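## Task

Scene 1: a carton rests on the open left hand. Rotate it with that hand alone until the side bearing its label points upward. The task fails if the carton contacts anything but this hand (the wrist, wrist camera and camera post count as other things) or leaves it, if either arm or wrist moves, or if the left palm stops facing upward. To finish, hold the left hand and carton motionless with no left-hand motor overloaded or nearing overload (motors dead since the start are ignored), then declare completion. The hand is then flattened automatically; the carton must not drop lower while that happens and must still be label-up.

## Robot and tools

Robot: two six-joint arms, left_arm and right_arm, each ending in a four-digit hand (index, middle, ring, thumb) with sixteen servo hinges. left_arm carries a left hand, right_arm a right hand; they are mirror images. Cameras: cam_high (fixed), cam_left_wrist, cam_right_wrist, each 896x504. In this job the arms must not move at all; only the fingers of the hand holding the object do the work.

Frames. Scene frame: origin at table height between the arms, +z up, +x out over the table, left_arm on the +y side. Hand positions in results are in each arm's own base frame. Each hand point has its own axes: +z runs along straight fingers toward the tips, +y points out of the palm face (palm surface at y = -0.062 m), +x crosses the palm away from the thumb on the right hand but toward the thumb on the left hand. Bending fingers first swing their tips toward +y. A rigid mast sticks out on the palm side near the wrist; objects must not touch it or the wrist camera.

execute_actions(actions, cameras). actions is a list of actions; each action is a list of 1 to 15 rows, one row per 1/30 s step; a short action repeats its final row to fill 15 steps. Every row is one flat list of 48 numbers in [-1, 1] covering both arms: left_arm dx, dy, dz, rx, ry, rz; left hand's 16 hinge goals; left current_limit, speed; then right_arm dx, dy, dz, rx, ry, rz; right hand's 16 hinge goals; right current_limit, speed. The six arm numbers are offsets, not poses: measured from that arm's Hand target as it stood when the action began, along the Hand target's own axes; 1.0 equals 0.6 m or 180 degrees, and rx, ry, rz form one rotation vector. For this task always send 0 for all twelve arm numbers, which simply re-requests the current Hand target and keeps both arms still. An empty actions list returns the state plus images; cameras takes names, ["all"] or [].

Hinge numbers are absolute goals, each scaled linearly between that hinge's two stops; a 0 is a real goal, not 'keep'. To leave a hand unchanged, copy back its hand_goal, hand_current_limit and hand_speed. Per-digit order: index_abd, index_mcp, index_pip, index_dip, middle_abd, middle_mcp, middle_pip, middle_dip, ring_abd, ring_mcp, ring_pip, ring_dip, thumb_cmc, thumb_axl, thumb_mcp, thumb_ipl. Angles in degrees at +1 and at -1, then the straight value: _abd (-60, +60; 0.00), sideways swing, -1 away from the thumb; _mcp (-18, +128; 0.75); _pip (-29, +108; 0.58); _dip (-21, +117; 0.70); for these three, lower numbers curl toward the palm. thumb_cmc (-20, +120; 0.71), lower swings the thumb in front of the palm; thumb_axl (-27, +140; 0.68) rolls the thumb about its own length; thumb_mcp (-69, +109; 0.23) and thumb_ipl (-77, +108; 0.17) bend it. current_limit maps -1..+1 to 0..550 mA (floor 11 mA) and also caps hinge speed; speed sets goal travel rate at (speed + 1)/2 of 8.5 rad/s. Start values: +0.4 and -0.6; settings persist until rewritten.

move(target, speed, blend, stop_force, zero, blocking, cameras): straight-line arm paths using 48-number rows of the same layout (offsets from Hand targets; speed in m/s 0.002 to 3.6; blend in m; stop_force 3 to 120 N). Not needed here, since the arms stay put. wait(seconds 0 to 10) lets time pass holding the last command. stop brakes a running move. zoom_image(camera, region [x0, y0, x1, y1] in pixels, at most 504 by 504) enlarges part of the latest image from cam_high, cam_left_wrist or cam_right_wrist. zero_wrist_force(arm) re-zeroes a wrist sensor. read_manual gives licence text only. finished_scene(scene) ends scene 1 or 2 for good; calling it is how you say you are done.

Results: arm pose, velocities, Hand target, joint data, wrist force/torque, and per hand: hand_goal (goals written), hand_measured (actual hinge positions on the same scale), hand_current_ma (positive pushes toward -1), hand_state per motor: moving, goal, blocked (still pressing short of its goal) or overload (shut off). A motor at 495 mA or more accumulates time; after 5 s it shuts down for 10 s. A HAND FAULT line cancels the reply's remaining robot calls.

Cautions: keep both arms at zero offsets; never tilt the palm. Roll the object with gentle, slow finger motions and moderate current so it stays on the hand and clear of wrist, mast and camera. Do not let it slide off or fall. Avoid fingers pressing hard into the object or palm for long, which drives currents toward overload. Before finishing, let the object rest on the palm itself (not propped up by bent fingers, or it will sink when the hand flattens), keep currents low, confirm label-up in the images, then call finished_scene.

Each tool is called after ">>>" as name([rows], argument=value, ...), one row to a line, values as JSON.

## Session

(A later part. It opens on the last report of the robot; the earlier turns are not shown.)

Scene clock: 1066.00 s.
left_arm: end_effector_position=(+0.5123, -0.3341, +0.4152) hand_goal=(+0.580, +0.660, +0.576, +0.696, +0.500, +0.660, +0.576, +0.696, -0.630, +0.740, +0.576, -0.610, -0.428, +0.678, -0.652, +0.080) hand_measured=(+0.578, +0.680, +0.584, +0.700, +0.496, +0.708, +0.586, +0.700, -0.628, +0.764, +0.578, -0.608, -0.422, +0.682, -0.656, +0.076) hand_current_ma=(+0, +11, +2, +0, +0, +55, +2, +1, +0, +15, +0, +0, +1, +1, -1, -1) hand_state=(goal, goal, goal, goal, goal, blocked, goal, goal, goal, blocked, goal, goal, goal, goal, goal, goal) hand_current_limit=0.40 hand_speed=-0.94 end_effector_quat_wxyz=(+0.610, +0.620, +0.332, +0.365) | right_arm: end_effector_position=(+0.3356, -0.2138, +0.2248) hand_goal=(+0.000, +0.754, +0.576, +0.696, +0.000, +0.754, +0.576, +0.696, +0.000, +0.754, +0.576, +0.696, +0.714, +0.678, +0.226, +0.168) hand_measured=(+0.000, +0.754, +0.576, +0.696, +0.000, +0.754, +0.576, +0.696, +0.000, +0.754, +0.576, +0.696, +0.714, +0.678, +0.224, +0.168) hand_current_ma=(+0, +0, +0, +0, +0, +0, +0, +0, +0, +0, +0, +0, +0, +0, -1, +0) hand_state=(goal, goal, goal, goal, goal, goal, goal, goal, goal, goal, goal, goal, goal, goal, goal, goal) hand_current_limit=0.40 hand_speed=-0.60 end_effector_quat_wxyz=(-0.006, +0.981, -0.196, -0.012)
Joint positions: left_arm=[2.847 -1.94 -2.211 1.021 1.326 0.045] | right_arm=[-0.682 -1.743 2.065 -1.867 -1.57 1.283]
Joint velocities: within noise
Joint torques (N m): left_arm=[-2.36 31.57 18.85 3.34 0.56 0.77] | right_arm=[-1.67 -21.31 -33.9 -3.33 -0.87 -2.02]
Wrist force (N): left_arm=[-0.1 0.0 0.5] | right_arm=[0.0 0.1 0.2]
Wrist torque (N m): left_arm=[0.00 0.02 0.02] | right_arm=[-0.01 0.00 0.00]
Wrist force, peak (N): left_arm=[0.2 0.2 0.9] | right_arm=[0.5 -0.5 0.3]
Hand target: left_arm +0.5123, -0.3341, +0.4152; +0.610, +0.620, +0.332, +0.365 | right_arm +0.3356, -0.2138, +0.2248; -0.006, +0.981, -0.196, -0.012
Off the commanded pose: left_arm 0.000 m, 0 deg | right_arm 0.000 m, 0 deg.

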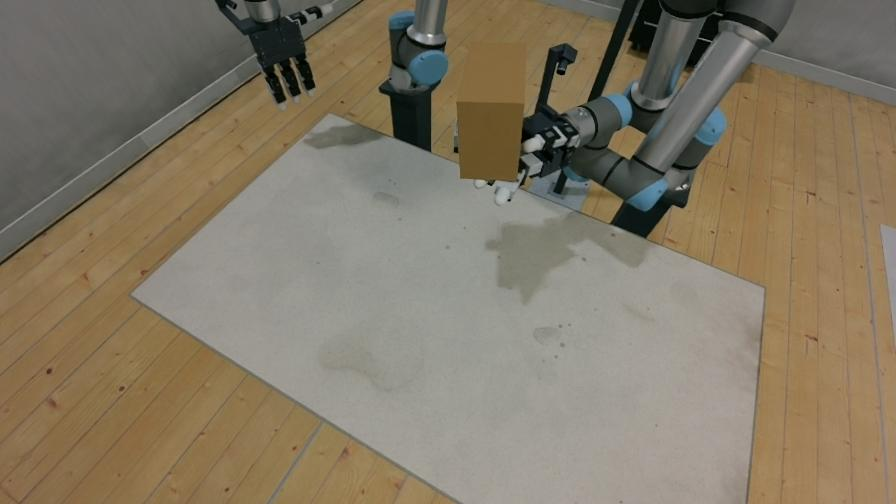

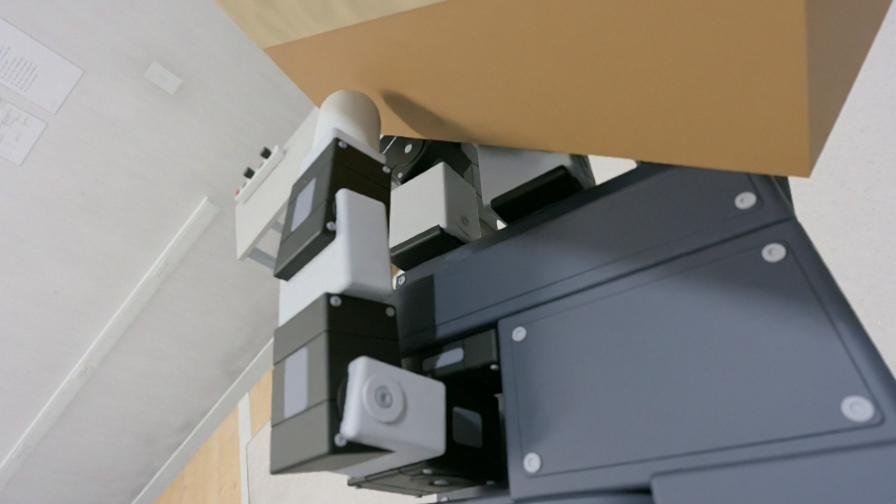

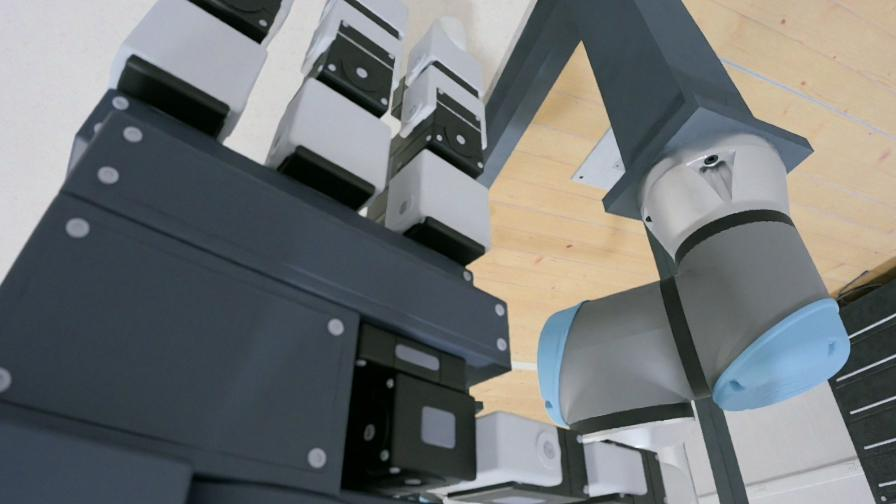

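>>> execute_actions([
  [[0,0,0,0,0,0,0.33,0.66,0.576,0.696,0.25,0.66,0.576,0.696,-0.63,0.74,0.576,-0.61,-0.643,0.678,-0.652,0.08,0.4,-0.95,0,0,0,0,0,0,0,0.754,0.576,0.696,0,0.754,0.576,0.696,0,0.754,0.576,0.696,0.714,0.678,0.226,0.168,0.4,-0.6]],
  [[0,0,0,0,0,0,0.33,0.66,0.576,0.696,0.25,0.66,0.576,0.696,-0.63,0.74,0.576,-0.61,-0.643,0.678,-0.652,0.08,0.4,-0.95,0,0,0,0,0,0,0,0.754,0.576,0.696,0,0.754,0.576,0.696,0,0.754,0.576,0.696,0.714,0.678,0.226,0.168,0.4,-0.6]],
  [[0,0,0,0,0,0,0.33,0.66,0.576,0.696,0.25,0.66,0.576,0.696,-0.63,0.74,0.576,-0.61,-0.643,0.678,-0.652,0.08,0.4,-0.95,0,0,0,0,0,0,0,0.754,0.576,0.696,0,0.754,0.576,0.696,0,0.754,0.576,0.696,0.714,0.678,0.226,0.168,0.4,-0.6]],
], cameras=["cam_high","cam_left_wrist"])

>>> zoom_image(camera="cam_high", region=[430, 30, 630, 210])

Scene clock: 1158.20 s.
left_arm: end_effector_position=(+0.5123, -0.3341, +0.4152) hand_goal=(+0.330, +0.660, +0.576, +0.696, +0.250, +0.660, +0.576, +0.696, -0.630, +0.740, +0.576, -0.610, -0.642, +0.678, -0.652, +0.080) hand_measured=(+0.334, +0.680, +0.584, +0.700, +0.282, +0.708, +0.588, +0.700, -0.634, +0.764, +0.582, -0.608, -0.640, +0.680, -0.656, +0.076) hand_current_ma=(+0, +11, +2, +0, +18, +55, +4, +1, +0, +15, +1, +0, +0, +0, -1, -1) hand_state=(goal, goal, goal, goal, blocked, blocked, goal, goal, goal, blocked, goal, goal, goal, goal, goal, goal) hand_current_limit=0.40 hand_speed=-0.95 end_effector_quat_wxyz=(+0.610, +0.620, +0.332, +0.365) | right_arm: end_effector_position=(+0.3356, -0.2138, +0.2248) hand_goal=(+0.000, +0.754, +0.576, +0.696, +0.000, +0.754, +0.576, +0.696, +0.000, +0.754, +0.576, +0.696, +0.714, +0.678, +0.226, +0.168) hand_measured=(+0.000, +0.754, +0.576, +0.696, +0.000, +0.754, +0.576, +0.696, +0.000, +0.754, +0.576, +0.696, +0.714, +0.678, +0.224, +0.168) hand_current_ma=(+0, +0, +0, +0, +0, +0, +0, +0, +0, +0, +0, +0, +0, +0, -1, +0) hand_state=(goal, goal, goal, goal, goal, goal, goal, goal, goal, goal, goal, goal, goal, goal, goal, goal) hand_current_limit=0.40 hand_speed=-0.60 end_effector_quat_wxyz=(-0.006, +0.981, -0.196, -0.012)
Joint positions: left_arm=[2.847 -1.94 -2.211 1.021 1.326 0.045] | right_arm=[-0.682 -1.743 2.065 -1.867 -1.57 1.283]
Joint torques (N m): left_arm=[-3.97 31.7 14.42 3.26 0.39 -0.57] | right_arm=[-2.1 -21.56 -32.52 -3.35 -0.81 -2.04]
Wrist force (N): left_arm=[0.1 -0.1 0.5] | right_arm=[0.0 -0.4 0.2]
Wrist torque (N m): left_arm=[0.01 -0.01 0.06] | right_arm=[-0.06 0.00 -0.01]
Wrist force, peak (N): left_arm=[-0.1 0.2 1.0] | right_arm=[0.4 -0.4 0.5]
Hand target: left_arm +0.5123, -0.3341, +0.4152; +0.610, +0.620, +0.332, +0.365 | right_arm +0.3356, -0.2138, +0.2248; -0.006, +0.981, -0.196, -0.012
Off the commanded pose: left_arm 0.000 m, 0 deg | right_arm 0.000 m, 0 deg.
Step readings (end_effector_position of left_arm | right_arm):
0: (+0.5123, -0.3341, +0.4152) | (+0.3356, -0.2138, +0.2248)
1: (+0.5123, -0.3341, +0.4152) | (+0.3356, -0.2138, +0.2248)
2: (+0.5123, -0.3341, +0.4152) | (+0.3356, -0.2138, +0.2248)
4: (+0.5123, -0.3341, +0.4152) | (+0.3356, -0.2138, +0.2248)
8: (+0.5123, -0.3341, +0.4152) | (+0.3356, -0.2138, +0.2248)
15: (+0.5123, -0.3341, +0.4152) | (+0.3356, -0.2138, +0.2248)
16: (+0.5123, -0.3341, +0.4152) | (+0.3356, -0.2138, +0.2248)
17: (+0.5123, -0.3341, +0.4152) | (+0.3356, -0.2138, +0.2248)
19: (+0.5123, -0.3341, +0.4152) | (+0.3356, -0.2138, +0.2248)
23: (+0.5123, -0.3341, +0.4152) | (+0.3356, -0.2138, +0.2248)
30: (+0.5123, -0.3341, +0.4152) | (+0.3356, -0.2138, +0.2248)
31: (+0.5123, -0.3341, +0.4152) | (+0.3356, -0.2138, +0.2248)
32: (+0.5123, -0.3341, +0.4152) | (+0.3356, -0.2138, +0.2248)
34: (+0.5123, -0.3341, +0.4152) | (+0.3356, -0.2138, +0.2248)
38: (+0.5123, -0.3341, +0.4152) | (+0.3356, -0.2138, +0.2248)
45: (+0.5123, -0.3341, +0.4152) | (+0.3356, -0.2138, +0.2248)
Images, in order (width x height): cam_high 896x504, cam_left_wrist 896x504.

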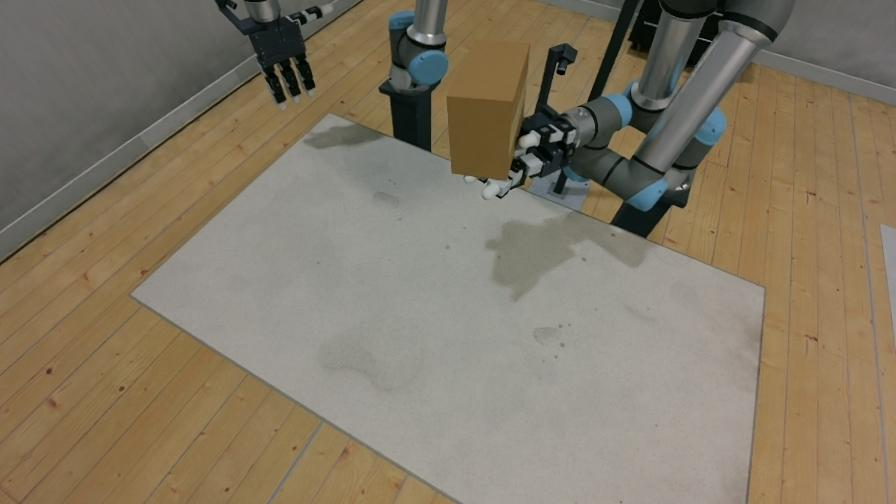

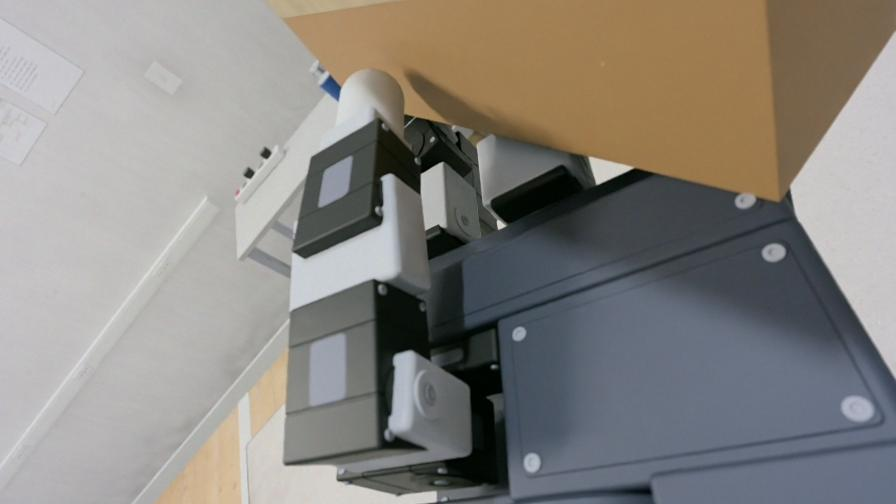

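Scaled by 2.520 from the camera's 896x504 image, which has a finer 1280x720 frame.

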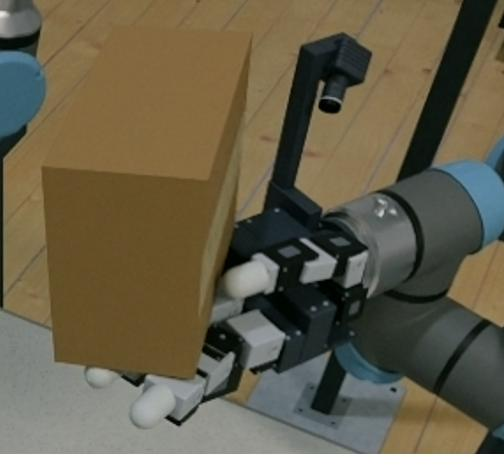

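>>> execute_actions([
  [[0,0,0,0,0,0,0.08,0.66,0.576,0.696,0.0,0.66,0.576,0.696,-0.63,0.74,0.576,-0.61,-0.8,0.678,-0.652,0.08,0.4,-0.95,0,0,0,0,0,0,0,0.754,0.576,0.696,0,0.754,0.576,0.696,0,0.754,0.576,0.696,0.714,0.678,0.226,0.168,0.4,-0.6]],
  [[0,0,0,0,0,0,0.08,0.66,0.576,0.696,0.0,0.66,0.576,0.696,-0.63,0.74,0.576,-0.61,-0.8,0.678,-0.652,0.08,0.4,-0.95,0,0,0,0,0,0,0,0.754,0.576,0.696,0,0.754,0.576,0.696,0,0.754,0.576,0.696,0.714,0.678,0.226,0.168,0.4,-0.6]],
  [[0,0,0,0,0,0,-0.17,0.66,0.576,0.696,-0.25,0.66,0.576,0.696,-0.63,0.74,0.576,-0.61,-0.94,0.678,-0.652,0.08,0.4,-0.95,0,0,0,0,0,0,0,0.754,0.576,0.696,0,0.754,0.576,0.696,0,0.754,0.576,0.696,0.714,0.678,0.226,0.168,0.4,-0.6]],
  [[0,0,0,0,0,0,-0.17,0.66,0.576,0.696,-0.25,0.66,0.576,0.696,-0.63,0.74,0.576,-0.61,-0.94,0.678,-0.652,0.08,0.4,-0.95,0,0,0,0,0,0,0,0.754,0.576,0.696,0,0.754,0.576,0.696,0,0.754,0.576,0.696,0.714,0.678,0.226,0.168,0.4,-0.6]],
], cameras=["cam_high","cam_left_wrist"])

>>> zoom_image(camera="cam_high", region=[430, 30, 630, 210])

Scene clock: 1191.50 s.
left_arm: end_effector_position=(+0.5123, -0.3341, +0.4152) hand_goal=(-0.170, +0.660, +0.576, +0.696, -0.250, +0.660, +0.576, +0.696, -0.630, +0.740, +0.576, -0.610, -0.940, +0.678, -0.652, +0.080) hand_measured=(-0.140, +0.680, +0.584, +0.700, -0.204, +0.708, +0.594, +0.702, -0.654, +0.754, +0.586, -0.600, -0.906, +0.700, -0.652, +0.080) hand_current_ma=(+16, +11, +2, +0, +33, +55, +8, +1, -10, +5, +2, +3, +28, +17, +0, +0) hand_state=(blocked, goal, goal, goal, blocked, blocked, goal, goal, blocked, goal, goal, goal, blocked, blocked, goal, goal) hand_current_limit=0.40 hand_speed=-0.95 end_effector_quat_wxyz=(+0.610, +0.620, +0.332, +0.365) | right_arm: end_effector_position=(+0.3356, -0.2138, +0.2248) hand_goal=(+0.000, +0.754, +0.576, +0.696, +0.000, +0.754, +0.576, +0.696, +0.000, +0.754, +0.576, +0.696, +0.714, +0.678, +0.226, +0.168) hand_measured=(+0.000, +0.754, +0.576, +0.696, +0.000, +0.754, +0.576, +0.696, +0.000, +0.754, +0.576, +0.696, +0.714, +0.678, +0.224, +0.168) hand_current_ma=(+0, +0, +0, +0, +0, +0, +0, +0, +0, +0, +0, +0, +0, +0, -1, +0) hand_state=(goal, goal, goal, goal, goal, goal, goal, goal, goal, goal, goal, goal, goal, goal, goal, goal) hand_current_limit=0.40 hand_speed=-0.60 end_effector_quat_wxyz=(-0.006, +0.981, -0.196, -0.012)
Joint positions: left_arm=[2.847 -1.94 -2.211 1.021 1.326 0.045] | right_arm=[-0.682 -1.743 2.065 -1.867 -1.57 1.283]
Joint torques (N m): left_arm=[-5.06 29.83 13.7 3.35 0.29 -1.14] | right_arm=[-2.28 -21.35 -33.61 -3.22 -0.75 -2.17]
Wrist force (N): left_arm=[0.1 0.0 0.5] | right_arm=[0.2 -0.3 0.0]
Wrist torque (N m): left_arm=[0.01 0.00 0.10] | right_arm=[-0.03 -0.02 0.01]
Wrist force, peak (N): left_arm=[0.3 0.1 0.9] | right_arm=[0.8 0.1 0.1]
Hand target: left_arm +0.5123, -0.3341, +0.4152; +0.610, +0.620, +0.332, +0.365 | right_arm +0.3356, -0.2138, +0.2248; -0.006, +0.981, -0.196, -0.012
Off the commanded pose: left_arm 0.000 m, 0 deg | right_arm 0.000 m, 0 deg.
Step readings (end_effector_position of left_arm | right_arm):
0: (+0.5123, -0.3341, +0.4152) | (+0.3356, -0.2138, +0.2248)
1: (+0.5123, -0.3341, +0.4152) | (+0.3356, -0.2138, +0.2248)
2: (+0.5123, -0.3341, +0.4152) | (+0.3356, -0.2138, +0.2248)
4: (+0.5123, -0.3341, +0.4152) | (+0.3356, -0.2138, +0.2248)
8: (+0.5123, -0.3341, +0.4152) | (+0.3356, -0.2138, +0.2248)
15: (+0.5123, -0.3341, +0.4152) | (+0.3356, -0.2138, +0.2248)
16: (+0.5123, -0.3341, +0.4152) | (+0.3356, -0.2138, +0.2248)
17: (+0.5123, -0.3341, +0.4152) | (+0.3356, -0.2138, +0.2248)
19: (+0.5123, -0.3341, +0.4152) | (+0.3356, -0.2138, +0.2248)
23: (+0.5123, -0.3341, +0.4152) | (+0.3356, -0.2138, +0.2248)
30: (+0.5123, -0.3341, +0.4152) | (+0.3356, -0.2138, +0.2248)
31: (+0.5123, -0.3341, +0.4152) | (+0.3356, -0.2138, +0.2248)
32: (+0.5123, -0.3341, +0.4152) | (+0.3356, -0.2138, +0.2248)
34: (+0.5123, -0.3341, +0.4152) | (+0.3356, -0.2138, +0.2248)
38: (+0.5123, -0.3341, +0.4152) | (+0.3356, -0.2138, +0.2248)
45: (+0.5123, -0.3341, +0.4152) | (+0.3356, -0.2138, +0.2248)
46: (+0.5123, -0.3341, +0.4152) | (+0.3356, -0.2138, +0.2248)
47: (+0.5123, -0.3341, +0.4152) | (+0.3356, -0.2138, +0.2248)
49: (+0.5123, -0.3341, +0.4152) | (+0.3356, -0.2138, +0.2248)
53: (+0.5123, -0.3341, +0.4152) | (+0.3356, -0.2138, +0.2248)
60: (+0.5123, -0.3341, +0.4152) | (+0.3356, -0.2138, +0.2248)
Images, in order (width x height): cam_high 896x504, cam_left_wrist 896x504.

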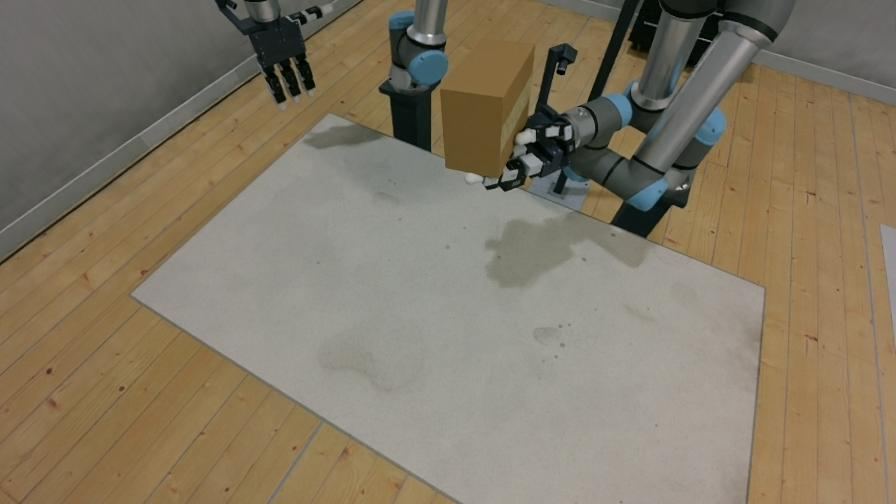

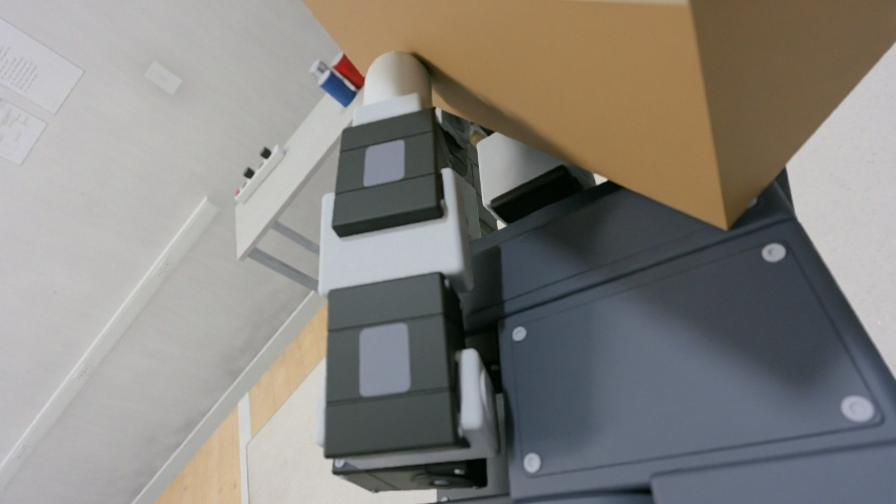

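Scaled by 2.520 from the camera's 896x504 image, which has a finer 1280x720 frame.

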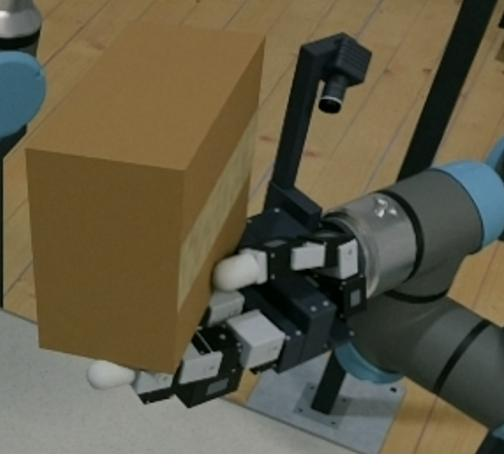

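>>> execute_actions([
  [[0,0,0,0,0,0,-0.34,0.66,0.576,0.696,-0.40,0.66,0.576,0.696,-0.63,0.74,0.576,-0.61,-1.0,0.678,-0.652,0.08,0.4,-0.95,0,0,0,0,0,0,0,0.754,0.576,0.696,0,0.754,0.576,0.696,0,0.754,0.576,0.696,0.714,0.678,0.226,0.168,0.4,-0.6]],
  [[0,0,0,0,0,0,-0.34,0.66,0.576,0.696,-0.40,0.66,0.576,0.696,-0.63,0.74,0.576,-0.61,-1.0,0.678,-0.652,0.08,0.4,-0.95,0,0,0,0,0,0,0,0.754,0.576,0.696,0,0.754,0.576,0.696,0,0.754,0.576,0.696,0.714,0.678,0.226,0.168,0.4,-0.6]],
  [[0,0,0,0,0,0,-0.34,0.66,0.576,0.696,-0.40,0.66,0.576,0.696,-0.63,0.74,0.576,-0.61,-1.0,0.678,-0.652,0.08,0.4,-0.95,0,0,0,0,0,0,0,0.754,0.576,0.696,0,0.754,0.576,0.696,0,0.754,0.576,0.696,0.714,0.678,0.226,0.168,0.4,-0.6]],
], cameras=["cam_high","cam_left_wrist"])

>>> zoom_image(camera="cam_high", region=[430, 30, 630, 210])

Scene clock: 1219.07 s.
left_arm: end_effector_position=(+0.5123, -0.3341, +0.4152) hand_goal=(-0.340, +0.660, +0.576, +0.696, -0.400, +0.660, +0.576, +0.696, -0.630, +0.740, +0.576, -0.610, -1.000, +0.678, -0.652, +0.080) hand_measured=(-0.304, +0.684, +0.588, +0.700, -0.358, +0.708, +0.594, +0.704, -0.658, +0.748, +0.586, -0.598, -0.946, +0.712, -0.652, +0.080) hand_current_ma=(+22, +14, +4, +0, +31, +55, +9, +2, -14, +2, +3, +4, +60, +38, +0, +0) hand_state=(blocked, blocked, goal, goal, blocked, blocked, goal, goal, blocked, goal, goal, goal, blocked, blocked, goal, goal) hand_current_limit=0.40 hand_speed=-0.95 end_effector_quat_wxyz=(+0.610, +0.620, +0.332, +0.365) | right_arm: end_effector_position=(+0.3356, -0.2138, +0.2248) hand_goal=(+0.000, +0.754, +0.576, +0.696, +0.000, +0.754, +0.576, +0.696, +0.000, +0.754, +0.576, +0.696, +0.714, +0.678, +0.226, +0.168) hand_measured=(+0.000, +0.754, +0.576, +0.696, +0.000, +0.754, +0.576, +0.696, +0.000, +0.754, +0.576, +0.696, +0.714, +0.678, +0.224, +0.168) hand_current_ma=(+0, +0, +0, +0, +0, +0, +0, +0, +0, +0, +0, +0, +0, +0, -1, +0) hand_state=(goal, goal, goal, goal, goal, goal, goal, goal, goal, goal, goal, goal, goal, goal, goal, goal) hand_current_limit=0.40 hand_speed=-0.60 end_effector_quat_wxyz=(-0.006, +0.981, -0.196, -0.012)
Joint positions: left_arm=[2.847 -1.94 -2.211 1.021 1.326 0.045] | right_arm=[-0.682 -1.743 2.065 -1.867 -1.57 1.283]
Joint torques (N m): left_arm=[-5.44 28.69 13.08 3.12 0.16 -1.21] | right_arm=[-2.33 -21.53 -34.89 -3.02 -0.81 -2.11]
Wrist force (N): left_arm=[0.3 0.1 0.4] | right_arm=[0.1 -0.1 0.0]
Wrist torque (N m): left_arm=[0.01 -0.03 0.12] | right_arm=[-0.02 -0.01 0.00]
Wrist force, peak (N): left_arm=[0.1 0.3 0.9] | right_arm=[0.7 -0.2 0.1]
Hand target: left_arm +0.5123, -0.3341, +0.4152; +0.610, +0.620, +0.332, +0.365 | right_arm +0.3356, -0.2138, +0.2248; -0.006, +0.981, -0.196, -0.012
Off the commanded pose: left_arm 0.000 m, 0 deg | right_arm 0.000 m, 0 deg.
Step readings (end_effector_position of left_arm | right_arm):
0: (+0.5123, -0.3341, +0.4152) | (+0.3356, -0.2138, +0.2248)
1: (+0.5123, -0.3341, +0.4152) | (+0.3356, -0.2138, +0.2248)
2: (+0.5123, -0.3341, +0.4152) | (+0.3356, -0.2138, +0.2248)
4: (+0.5123, -0.3341, +0.4152) | (+0.3356, -0.2138, +0.2248)
8: (+0.5123, -0.3341, +0.4152) | (+0.3356, -0.2138, +0.2248)
15: (+0.5123, -0.3341, +0.4152) | (+0.3356, -0.2138, +0.2248)
16: (+0.5123, -0.3341, +0.4152) | (+0.3356, -0.2138, +0.2248)
17: (+0.5123, -0.3341, +0.4152) | (+0.3356, -0.2138, +0.2248)
19: (+0.5123, -0.3341, +0.4152) | (+0.3356, -0.2138, +0.2248)
23: (+0.5123, -0.3341, +0.4152) | (+0.3356, -0.2138, +0.2248)
30: (+0.5123, -0.3341, +0.4152) | (+0.3356, -0.2138, +0.2248)
31: (+0.5123, -0.3341, +0.4152) | (+0.3356, -0.2138, +0.2248)
32: (+0.5123, -0.3341, +0.4152) | (+0.3356, -0.2138, +0.2248)
34: (+0.5123, -0.3341, +0.4152) | (+0.3356, -0.2138, +0.2248)
38: (+0.5123, -0.3341, +0.4152) | (+0.3356, -0.2138, +0.2248)
45: (+0.5123, -0.3341, +0.4152) | (+0.3356, -0.2138, +0.2248)
Images, in order (width x height): cam_high 896x504, cam_left_wrist 896x504.

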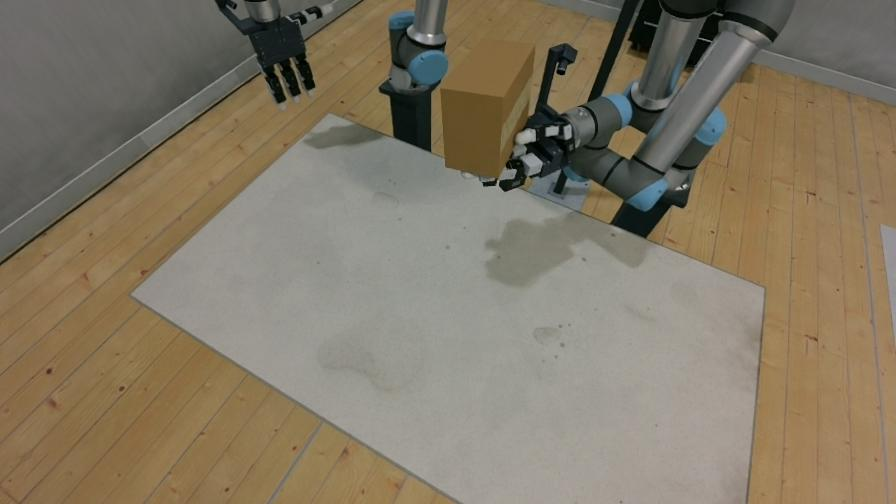

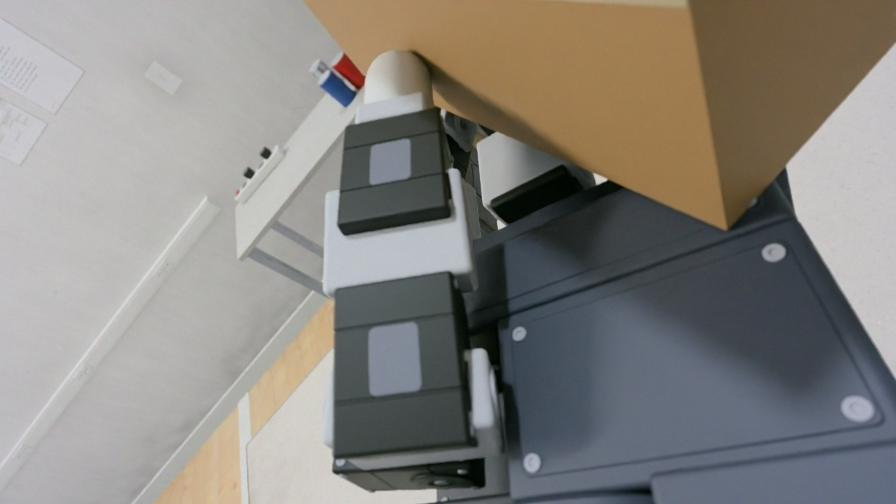

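Scaled by 2.520 from the camera's 896x504 image, which has a finer 1280x720 frame.

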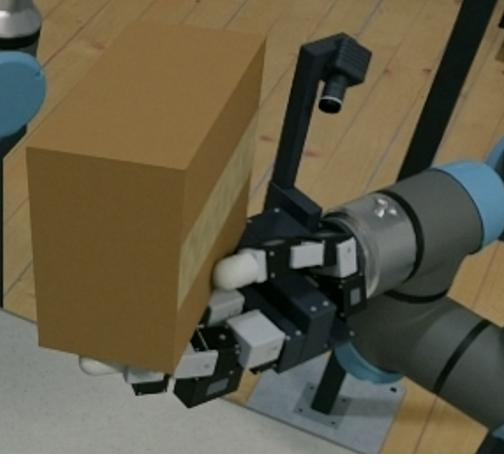

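>>> execute_actions([
  [[0,0,0,0,0,0,-0.34,0.66,0.576,0.696,-0.40,0.66,0.576,0.696,-0.92,0.74,0.576,-0.61,-0.86,0.678,-0.652,0.08,0.4,-0.95,0,0,0,0,0,0,0,0.754,0.576,0.696,0,0.754,0.576,0.696,0,0.754,0.576,0.696,0.714,0.678,0.226,0.168,0.4,-0.6]],
  [[0,0,0,0,0,0,-0.34,0.66,0.576,0.696,-0.40,0.66,0.576,0.696,-0.92,0.74,0.576,-0.61,-0.86,0.678,-0.652,0.08,0.4,-0.95,0,0,0,0,0,0,0,0.754,0.576,0.696,0,0.754,0.576,0.696,0,0.754,0.576,0.696,0.714,0.678,0.226,0.168,0.4,-0.6]],
  [[0,0,0,0,0,0,-0.34,0.84,0.576,0.696,-0.40,0.66,0.576,0.696,-0.92,0.74,0.576,-0.61,-0.86,0.678,-0.652,0.08,0.4,-0.92,0,0,0,0,0,0,0,0.754,0.576,0.696,0,0.754,0.576,0.696,0,0.754,0.576,0.696,0.714,0.678,0.226,0.168,0.4,-0.6]],
  [[0,0,0,0,0,0,0.33,0.84,0.576,0.696,-0.40,0.66,0.576,0.696,-0.92,0.74,0.576,-0.61,-0.86,0.678,-0.652,0.08,0.4,-0.90,0,0,0,0,0,0,0,0.754,0.576,0.696,0,0.754,0.576,0.696,0,0.754,0.576,0.696,0.714,0.678,0.226,0.168,0.4,-0.6]],
  [[0,0,0,0,0,0,0.33,0.84,0.576,0.696,-0.40,0.66,0.576,0.696,-0.92,0.74,0.576,-0.61,-0.86,0.678,-0.652,0.08,0.4,-0.90,0,0,0,0,0,0,0,0.754,0.576,0.696,0,0.754,0.576,0.696,0,0.754,0.576,0.696,0.714,0.678,0.226,0.168,0.4,-0.6]],
  [[0,0,0,0,0,0,0.33,0.84,0.576,0.696,-0.40,0.66,0.576,0.696,-0.92,0.74,0.576,-0.61,-0.86,0.678,-0.652,0.08,0.4,-0.90,0,0,0,0,0,0,0,0.754,0.576,0.696,0,0.754,0.576,0.696,0,0.754,0.576,0.696,0.714,0.678,0.226,0.168,0.4,-0.6]],
  [[0,0,0,0,0,0,0.33,0.66,0.576,0.696,-0.40,0.66,0.576,0.696,-0.92,0.74,0.576,-0.61,-0.86,0.678,-0.652,0.08,0.4,-0.94,0,0,0,0,0,0,0,0.754,0.576,0.696,0,0.754,0.576,0.696,0,0.754,0.576,0.696,0.714,0.678,0.226,0.168,0.4,-0.6]],
  [[0,0,0,0,0,0,0.33,0.66,0.576,0.696,-0.40,0.66,0.576,0.696,-0.92,0.74,0.576,-0.61,-0.86,0.678,-0.652,0.08,0.4,-0.94,0,0,0,0,0,0,0,0.754,0.576,0.696,0,0.754,0.576,0.696,0,0.754,0.576,0.696,0.714,0.678,0.226,0.168,0.4,-0.6]],
], cameras=["cam_high","cam_left_wrist"])

>>> zoom_image(camera="cam_high", region=[430, 30, 630, 210])

Scene clock: 1255.87 s.
left_arm: end_effector_position=(+0.5123, -0.3341, +0.4152) hand_goal=(+0.330, +0.660, +0.576, +0.696, -0.400, +0.660, +0.576, +0.696, -0.920, +0.740, +0.576, -0.610, -0.860, +0.678, -0.652, +0.080) hand_measured=(+0.326, +0.680, +0.584, +0.700, -0.396, +0.708, +0.594, +0.704, -0.916, +0.750, +0.584, -0.608, -0.864, +0.680, -0.654, +0.080) hand_current_ma=(+0, +12, +2, +0, +0, +55, +9, +2, +0, +3, +2, +0, +0, +0, +0, +0) hand_state=(goal, blocked, goal, goal, goal, blocked, goal, goal, goal, goal, goal, goal, goal, goal, goal, goal) hand_current_limit=0.40 hand_speed=-0.94 end_effector_quat_wxyz=(+0.610, +0.620, +0.332, +0.365) | right_arm: end_effector_position=(+0.3356, -0.2138, +0.2248) hand_goal=(+0.000, +0.754, +0.576, +0.696, +0.000, +0.754, +0.576, +0.696, +0.000, +0.754, +0.576, +0.696, +0.714, +0.678, +0.226, +0.168) hand_measured=(+0.000, +0.754, +0.576, +0.696, +0.000, +0.754, +0.576, +0.696, +0.000, +0.754, +0.576, +0.696, +0.714, +0.678, +0.224, +0.168) hand_current_ma=(+0, +0, +0, +0, +0, +0, +0, +0, +0, +0, +0, +0, +0, +0, -1, +0) hand_state=(goal, goal, goal, goal, goal, goal, goal, goal, goal, goal, goal, goal, goal, goal, goal, goal) hand_current_limit=0.40 hand_speed=-0.60 end_effector_quat_wxyz=(-0.006, +0.981, -0.196, -0.012)
Joint positions: left_arm=[2.847 -1.94 -2.211 1.021 1.326 0.045] | right_arm=[-0.682 -1.743 2.065 -1.867 -1.57 1.283]
Joint torques (N m): left_arm=[-6.65 26.43 11.77 2.56 0.13 -1.28] | right_arm=[-2.03 -21.58 -33.93 -3.05 -0.82 -2.06]
Wrist force (N): left_arm=[0.2 0.1 0.6] | right_arm=[0.2 -0.1 0.2]
Wrist torque (N m): left_arm=[0.01 -0.01 0.09] | right_arm=[-0.02 -0.02 0.01]
Wrist force, peak (N): left_arm=[0.4 -0.1 0.9] | right_arm=[0.3 0.3 0.5]
Hand target: left_arm +0.5123, -0.3341, +0.4152; +0.610, +0.620, +0.332, +0.365 | right_arm +0.3356, -0.2138, +0.2248; -0.006, +0.981, -0.196, -0.012
Off the commanded pose: left_arm 0.000 m, 0 deg | right_arm 0.000 m, 0 deg.
Step readings (end_effector_position of left_arm | right_arm):
0: (+0.5123, -0.3341, +0.4152) | (+0.3356, -0.2138, +0.2248)
1: (+0.5123, -0.3341, +0.4152) | (+0.3356, -0.2138, +0.2248)
2: (+0.5123, -0.3341, +0.4152) | (+0.3356, -0.2138, +0.2248)
4: (+0.5123, -0.3341, +0.4152) | (+0.3356, -0.2138, +0.2248)
8: (+0.5123, -0.3341, +0.4152) | (+0.3356, -0.2138, +0.2248)
15: (+0.5123, -0.3341, +0.4152) | (+0.3356, -0.2138, +0.2248)
16: (+0.5123, -0.3341, +0.4152) | (+0.3356, -0.2138, +0.2248)
17: (+0.5123, -0.3341, +0.4152) | (+0.3356, -0.2138, +0.2248)
19: (+0.5123, -0.3341, +0.4152) | (+0.3356, -0.2138, +0.2248)
23: (+0.5123, -0.3341, +0.4152) | (+0.3356, -0.2138, +0.2248)
30: (+0.5123, -0.3341, +0.4152) | (+0.3356, -0.2138, +0.2248)
31: (+0.5123, -0.3341, +0.4152) | (+0.3356, -0.2138, +0.2248)
32: (+0.5123, -0.3341, +0.4152) | (+0.3356, -0.2138, +0.2248)
34: (+0.5123, -0.3341, +0.4152) | (+0.3356, -0.2138, +0.2248)
38: (+0.5123, -0.3341, +0.4152) | (+0.3356, -0.2138, +0.2248)
45: (+0.5123, -0.3341, +0.4152) | (+0.3356, -0.2138, +0.2248)
46: (+0.5123, -0.3341, +0.4152) | (+0.3356, -0.2138, +0.2248)
47: (+0.5123, -0.3341, +0.4152) | (+0.3356, -0.2138, +0.2248)
49: (+0.5123, -0.3341, +0.4152) | (+0.3356, -0.2138, +0.2248)
53: (+0.5123, -0.3341, +0.4152) | (+0.3356, -0.2138, +0.2248)
60: (+0.5123, -0.3341, +0.4152) | (+0.3356, -0.2138, +0.2248)
61: (+0.5123, -0.3341, +0.4152) | (+0.3356, -0.2138, +0.2248)
62: (+0.5123, -0.3341, +0.4152) | (+0.3356, -0.2138, +0.2248)
64: (+0.5123, -0.3341, +0.4152) | (+0.3356, -0.2138, +0.2248)
68: (+0.5123, -0.3341, +0.4152) | (+0.3356, -0.2138, +0.2248)
75: (+0.5123, -0.3341, +0.4152) | (+0.3356, -0.2138, +0.2248)
76: (+0.5123, -0.3341, +0.4152) | (+0.3356, -0.2138, +0.2248)
77: (+0.5123, -0.3341, +0.4152) | (+0.3356, -0.2138, +0.2248)
79: (+0.5123, -0.3341, +0.4152) | (+0.3356, -0.2138, +0.2248)
83: (+0.5123, -0.3341, +0.4152) | (+0.3356, -0.2138, +0.2248)
90: (+0.5123, -0.3341, +0.4152) | (+0.3356, -0.2138, +0.2248)
91: (+0.5123, -0.3341, +0.4152) | (+0.3356, -0.2138, +0.2248)
92: (+0.5123, -0.3341, +0.4152) | (+0.3356, -0.2138, +0.2248)
94: (+0.5123, -0.3341, +0.4152) | (+0.3356, -0.2138, +0.2248)
98: (+0.5123, -0.3341, +0.4152) | (+0.3356, -0.2138, +0.2248)
105: (+0.5123, -0.3341, +0.4152) | (+0.3356, -0.2138, +0.2248)
106: (+0.5123, -0.3341, +0.4152) | (+0.3356, -0.2138, +0.2248)
107: (+0.5123, -0.3341, +0.4152) | (+0.3356, -0.2138, +0.2248)
109: (+0.5123, -0.3341, +0.4152) | (+0.3356, -0.2138, +0.2248)
113: (+0.5123, -0.3341, +0.4152) | (+0.3356, -0.2138, +0.2248)
120: (+0.5123, -0.3341, +0.4152) | (+0.3356, -0.2138, +0.2248)
Images, in order (width x height): cam_high 896x504, cam_left_wrist 896x504.

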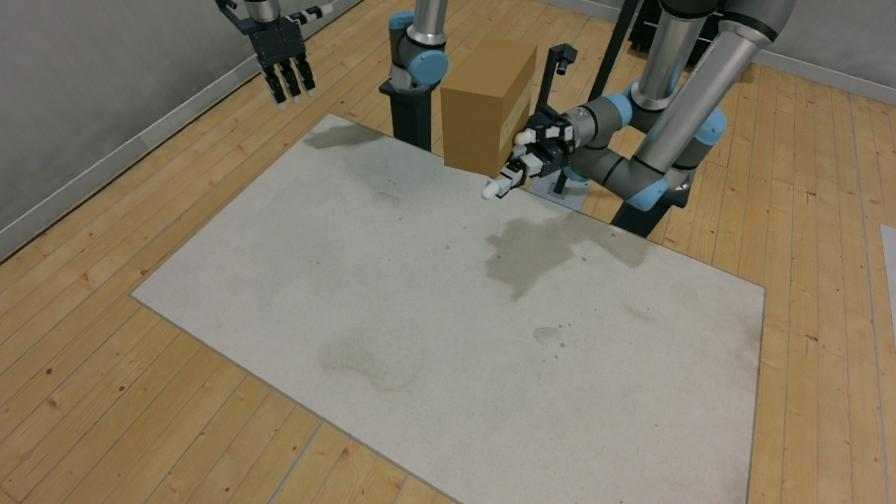

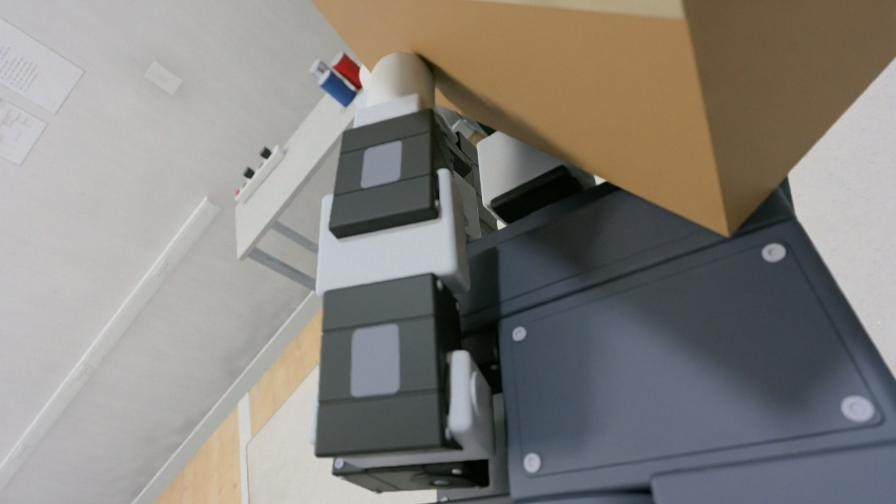

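Scaled by 2.520 from the camera's 896x504 image, which has a finer 1280x720 frame.

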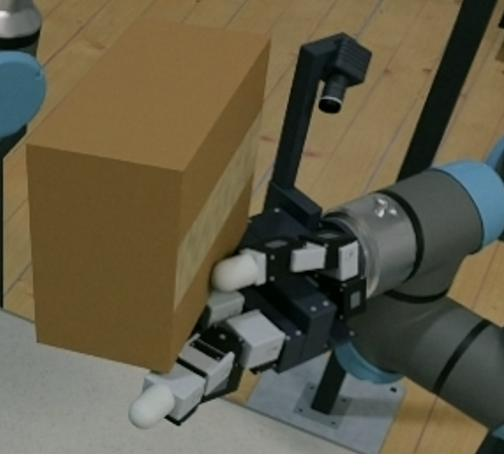

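>>> execute_actions([
  [[0,0,0,0,0,0,0.33,0.66,0.576,0.696,-0.40,0.82,0.576,0.696,-0.92,0.74,0.576,-0.61,-0.86,0.678,-0.652,0.08,0.4,-0.94,0,0,0,0,0,0,0,0.754,0.576,0.696,0,0.754,0.576,0.696,0,0.754,0.576,0.696,0.714,0.678,0.226,0.168,0.4,-0.6]],
  [[0,0,0,0,0,0,0.33,0.66,0.576,0.696,-0.40,0.82,0.576,0.696,-0.92,0.74,0.576,-0.61,-0.86,0.678,-0.652,0.08,0.4,-0.94,0,0,0,0,0,0,0,0.754,0.576,0.696,0,0.754,0.576,0.696,0,0.754,0.576,0.696,0.714,0.678,0.226,0.168,0.4,-0.6]],
  [[0,0,0,0,0,0,0.33,0.66,0.576,0.696,0.25,0.82,0.576,0.696,-0.92,0.74,0.576,-0.61,-0.86,0.678,-0.652,0.08,0.4,-0.90,0,0,0,0,0,0,0,0.754,0.576,0.696,0,0.754,0.576,0.696,0,0.754,0.576,0.696,0.714,0.678,0.226,0.168,0.4,-0.6]],
  [[0,0,0,0,0,0,0.33,0.66,0.576,0.696,0.25,0.82,0.576,0.696,-0.92,0.74,0.576,-0.61,-0.86,0.678,-0.652,0.08,0.4,-0.90,0,0,0,0,0,0,0,0.754,0.576,0.696,0,0.754,0.576,0.696,0,0.754,0.576,0.696,0.714,0.678,0.226,0.168,0.4,-0.6]],
  [[0,0,0,0,0,0,0.33,0.66,0.576,0.696,0.25,0.82,0.576,0.696,-0.92,0.74,0.576,-0.61,-0.86,0.678,-0.652,0.08,0.4,-0.90,0,0,0,0,0,0,0,0.754,0.576,0.696,0,0.754,0.576,0.696,0,0.754,0.576,0.696,0.714,0.678,0.226,0.168,0.4,-0.6]],
  [[0,0,0,0,0,0,0.33,0.66,0.576,0.696,0.25,0.66,0.576,0.696,-0.92,0.74,0.576,-0.61,-0.86,0.678,-0.652,0.08,0.4,-0.94,0,0,0,0,0,0,0,0.754,0.576,0.696,0,0.754,0.576,0.696,0,0.754,0.576,0.696,0.714,0.678,0.226,0.168,0.4,-0.6]],
  [[0,0,0,0,0,0,0.33,0.66,0.576,0.696,0.25,0.66,0.576,0.696,-0.92,0.74,0.576,-0.61,-0.86,0.678,-0.652,0.08,0.4,-0.94,0,0,0,0,0,0,0,0.754,0.576,0.696,0,0.754,0.576,0.696,0,0.754,0.576,0.696,0.714,0.678,0.226,0.168,0.4,-0.6]],
], cameras=["cam_high","cam_left_wrist"])

>>> zoom_image(camera="cam_high", region=[430, 30, 630, 210])

Scene clock: 1276.53 s.
left_arm: end_effector_position=(+0.5123, -0.3341, +0.4152) hand_goal=(+0.330, +0.660, +0.576, +0.696, +0.250, +0.660, +0.576, +0.696, -0.920, +0.740, +0.576, -0.610, -0.860, +0.678, -0.652, +0.080) hand_measured=(+0.326, +0.680, +0.584, +0.700, +0.246, +0.712, +0.586, +0.700, -0.918, +0.754, +0.584, -0.608, -0.864, +0.678, -0.656, +0.080) hand_current_ma=(+0, +12, +2, +0, +0, +63, +2, +1, +0, +5, +2, +0, +0, +0, -1, +0) hand_state=(goal, blocked, goal, goal, goal, blocked, goal, goal, goal, goal, goal, goal, goal, goal, goal, goal) hand_current_limit=0.40 hand_speed=-0.94 end_effector_quat_wxyz=(+0.610, +0.620, +0.332, +0.365) | right_arm: end_effector_position=(+0.3356, -0.2138, +0.2248) hand_goal=(+0.000, +0.754, +0.576, +0.696, +0.000, +0.754, +0.576, +0.696, +0.000, +0.754, +0.576, +0.696, +0.714, +0.678, +0.226, +0.168) hand_measured=(+0.000, +0.754, +0.576, +0.696, +0.000, +0.754, +0.576, +0.696, +0.000, +0.754, +0.576, +0.696, +0.714, +0.678, +0.224, +0.168) hand_current_ma=(+0, +0, +0, +0, +0, +0, +0, +0, +0, +0, +0, +0, +0, +0, -1, +0) hand_state=(goal, goal, goal, goal, goal, goal, goal, goal, goal, goal, goal, goal, goal, goal, goal, goal) hand_current_limit=0.40 hand_speed=-0.60 end_effector_quat_wxyz=(-0.006, +0.981, -0.196, -0.012)
Joint positions: left_arm=[2.847 -1.94 -2.211 1.021 1.326 0.045] | right_arm=[-0.682 -1.743 2.065 -1.867 -1.57 1.283]
Joint torques (N m): left_arm=[-7.29 25.07 10.32 2.66 0.13 -0.99] | right_arm=[-1.35 -22.44 -33.8 -3.1 -0.86 -1.97]
Wrist force (N): left_arm=[0.2 0.2 0.8] | right_arm=[0.2 0.2 -0.2]
Wrist torque (N m): left_arm=[0.03 -0.02 0.08] | right_arm=[0.06 -0.02 0.01]
Wrist force, peak (N): left_arm=[0.1 0.0 1.0] | right_arm=[0.2 -0.2 0.6]
Hand target: left_arm +0.5123, -0.3341, +0.4152; +0.610, +0.620, +0.332, +0.365 | right_arm +0.3356, -0.2138, +0.2248; -0.006, +0.981, -0.196, -0.012
Off the commanded pose: left_arm 0.000 m, 0 deg | right_arm 0.000 m, 0 deg.
Step readings (end_effector_position of left_arm | right_arm):
0: (+0.5123, -0.3341, +0.4152) | (+0.3356, -0.2138, +0.2248)
1: (+0.5123, -0.3341, +0.4152) | (+0.3356, -0.2138, +0.2248)
2: (+0.5123, -0.3341, +0.4152) | (+0.3356, -0.2138, +0.2248)
4: (+0.5123, -0.3341, +0.4152) | (+0.3356, -0.2138, +0.2248)
8: (+0.5123, -0.3341, +0.4152) | (+0.3356, -0.2138, +0.2248)
15: (+0.5123, -0.3341, +0.4152) | (+0.3356, -0.2138, +0.2248)
16: (+0.5123, -0.3341, +0.4152) | (+0.3356, -0.2138, +0.2248)
17: (+0.5123, -0.3341, +0.4152) | (+0.3356, -0.2138, +0.2248)
19: (+0.5123, -0.3341, +0.4152) | (+0.3356, -0.2138, +0.2248)
23: (+0.5123, -0.3341, +0.4152) | (+0.3356, -0.2138, +0.2248)
30: (+0.5123, -0.3341, +0.4152) | (+0.3356, -0.2138, +0.2248)
31: (+0.5123, -0.3341, +0.4152) | (+0.3356, -0.2138, +0.2248)
32: (+0.5123, -0.3341, +0.4152) | (+0.3356, -0.2138, +0.2248)
34: (+0.5123, -0.3341, +0.4152) | (+0.3356, -0.2138, +0.2248)
38: (+0.5123, -0.3341, +0.4152) | (+0.3356, -0.2138, +0.2248)
45: (+0.5123, -0.3341, +0.4152) | (+0.3356, -0.2138, +0.2248)
46: (+0.5123, -0.3341, +0.4152) | (+0.3356, -0.2138, +0.2248)
47: (+0.5123, -0.3341, +0.4152) | (+0.3356, -0.2138, +0.2248)
49: (+0.5123, -0.3341, +0.4152) | (+0.3356, -0.2138, +0.2248)
53: (+0.5123, -0.3341, +0.4152) | (+0.3356, -0.2138, +0.2248)
60: (+0.5123, -0.3341, +0.4152) | (+0.3356, -0.2138, +0.2248)
61: (+0.5123, -0.3341, +0.4152) | (+0.3356, -0.2138, +0.2248)
62: (+0.5123, -0.3341, +0.4152) | (+0.3356, -0.2138, +0.2248)
64: (+0.5123, -0.3341, +0.4152) | (+0.3356, -0.2138, +0.2248)
68: (+0.5123, -0.3341, +0.4152) | (+0.3356, -0.2138, +0.2248)
75: (+0.5123, -0.3341, +0.4152) | (+0.3356, -0.2138, +0.2248)
76: (+0.5123, -0.3341, +0.4152) | (+0.3356, -0.2138, +0.2248)
77: (+0.5123, -0.3341, +0.4152) | (+0.3356, -0.2138, +0.2248)
79: (+0.5123, -0.3341, +0.4152) | (+0.3356, -0.2138, +0.2248)
83: (+0.5123, -0.3341, +0.4152) | (+0.3356, -0.2138, +0.2248)
90: (+0.5123, -0.3341, +0.4152) | (+0.3356, -0.2138, +0.2248)
91: (+0.5123, -0.3341, +0.4152) | (+0.3356, -0.2138, +0.2248)
92: (+0.5123, -0.3341, +0.4152) | (+0.3356, -0.2138, +0.2248)
94: (+0.5123, -0.3341, +0.4152) | (+0.3356, -0.2138, +0.2248)
98: (+0.5123, -0.3341, +0.4152) | (+0.3356, -0.2138, +0.2248)
105: (+0.5123, -0.3341, +0.4152) | (+0.3356, -0.2138, +0.2248)
Images, in order (width x height): cam_high 896x504, cam_left_wrist 896x504.

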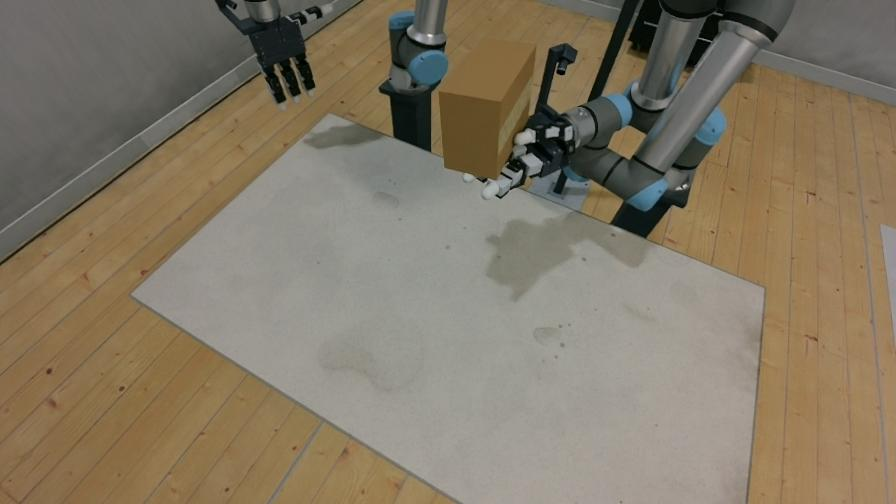

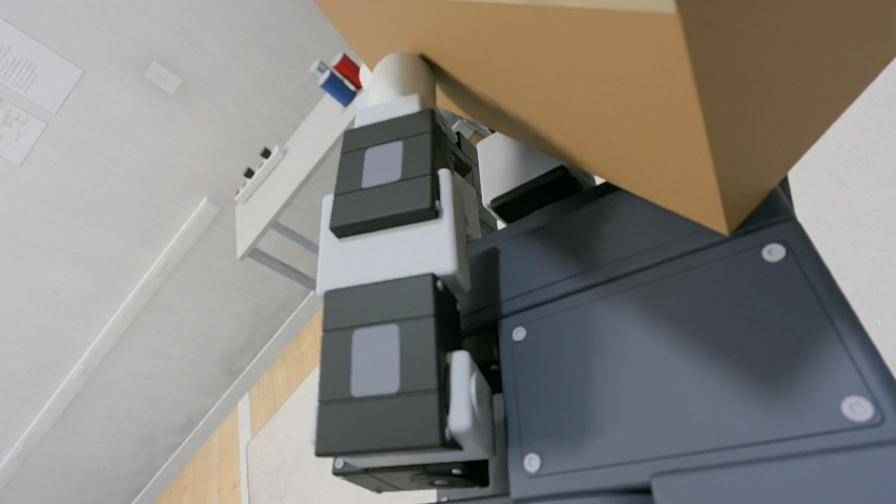

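Scaled by 2.520 from the camera's 896x504 image, which has a finer 1280x720 frame.

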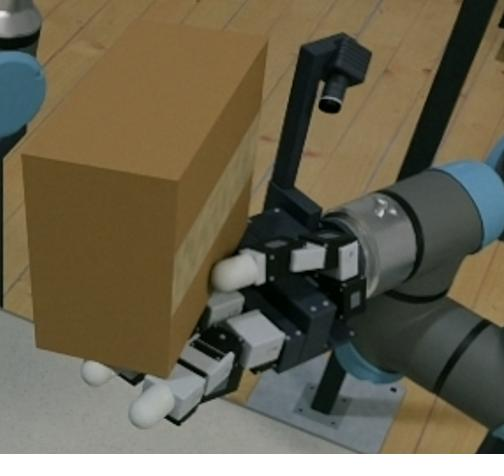

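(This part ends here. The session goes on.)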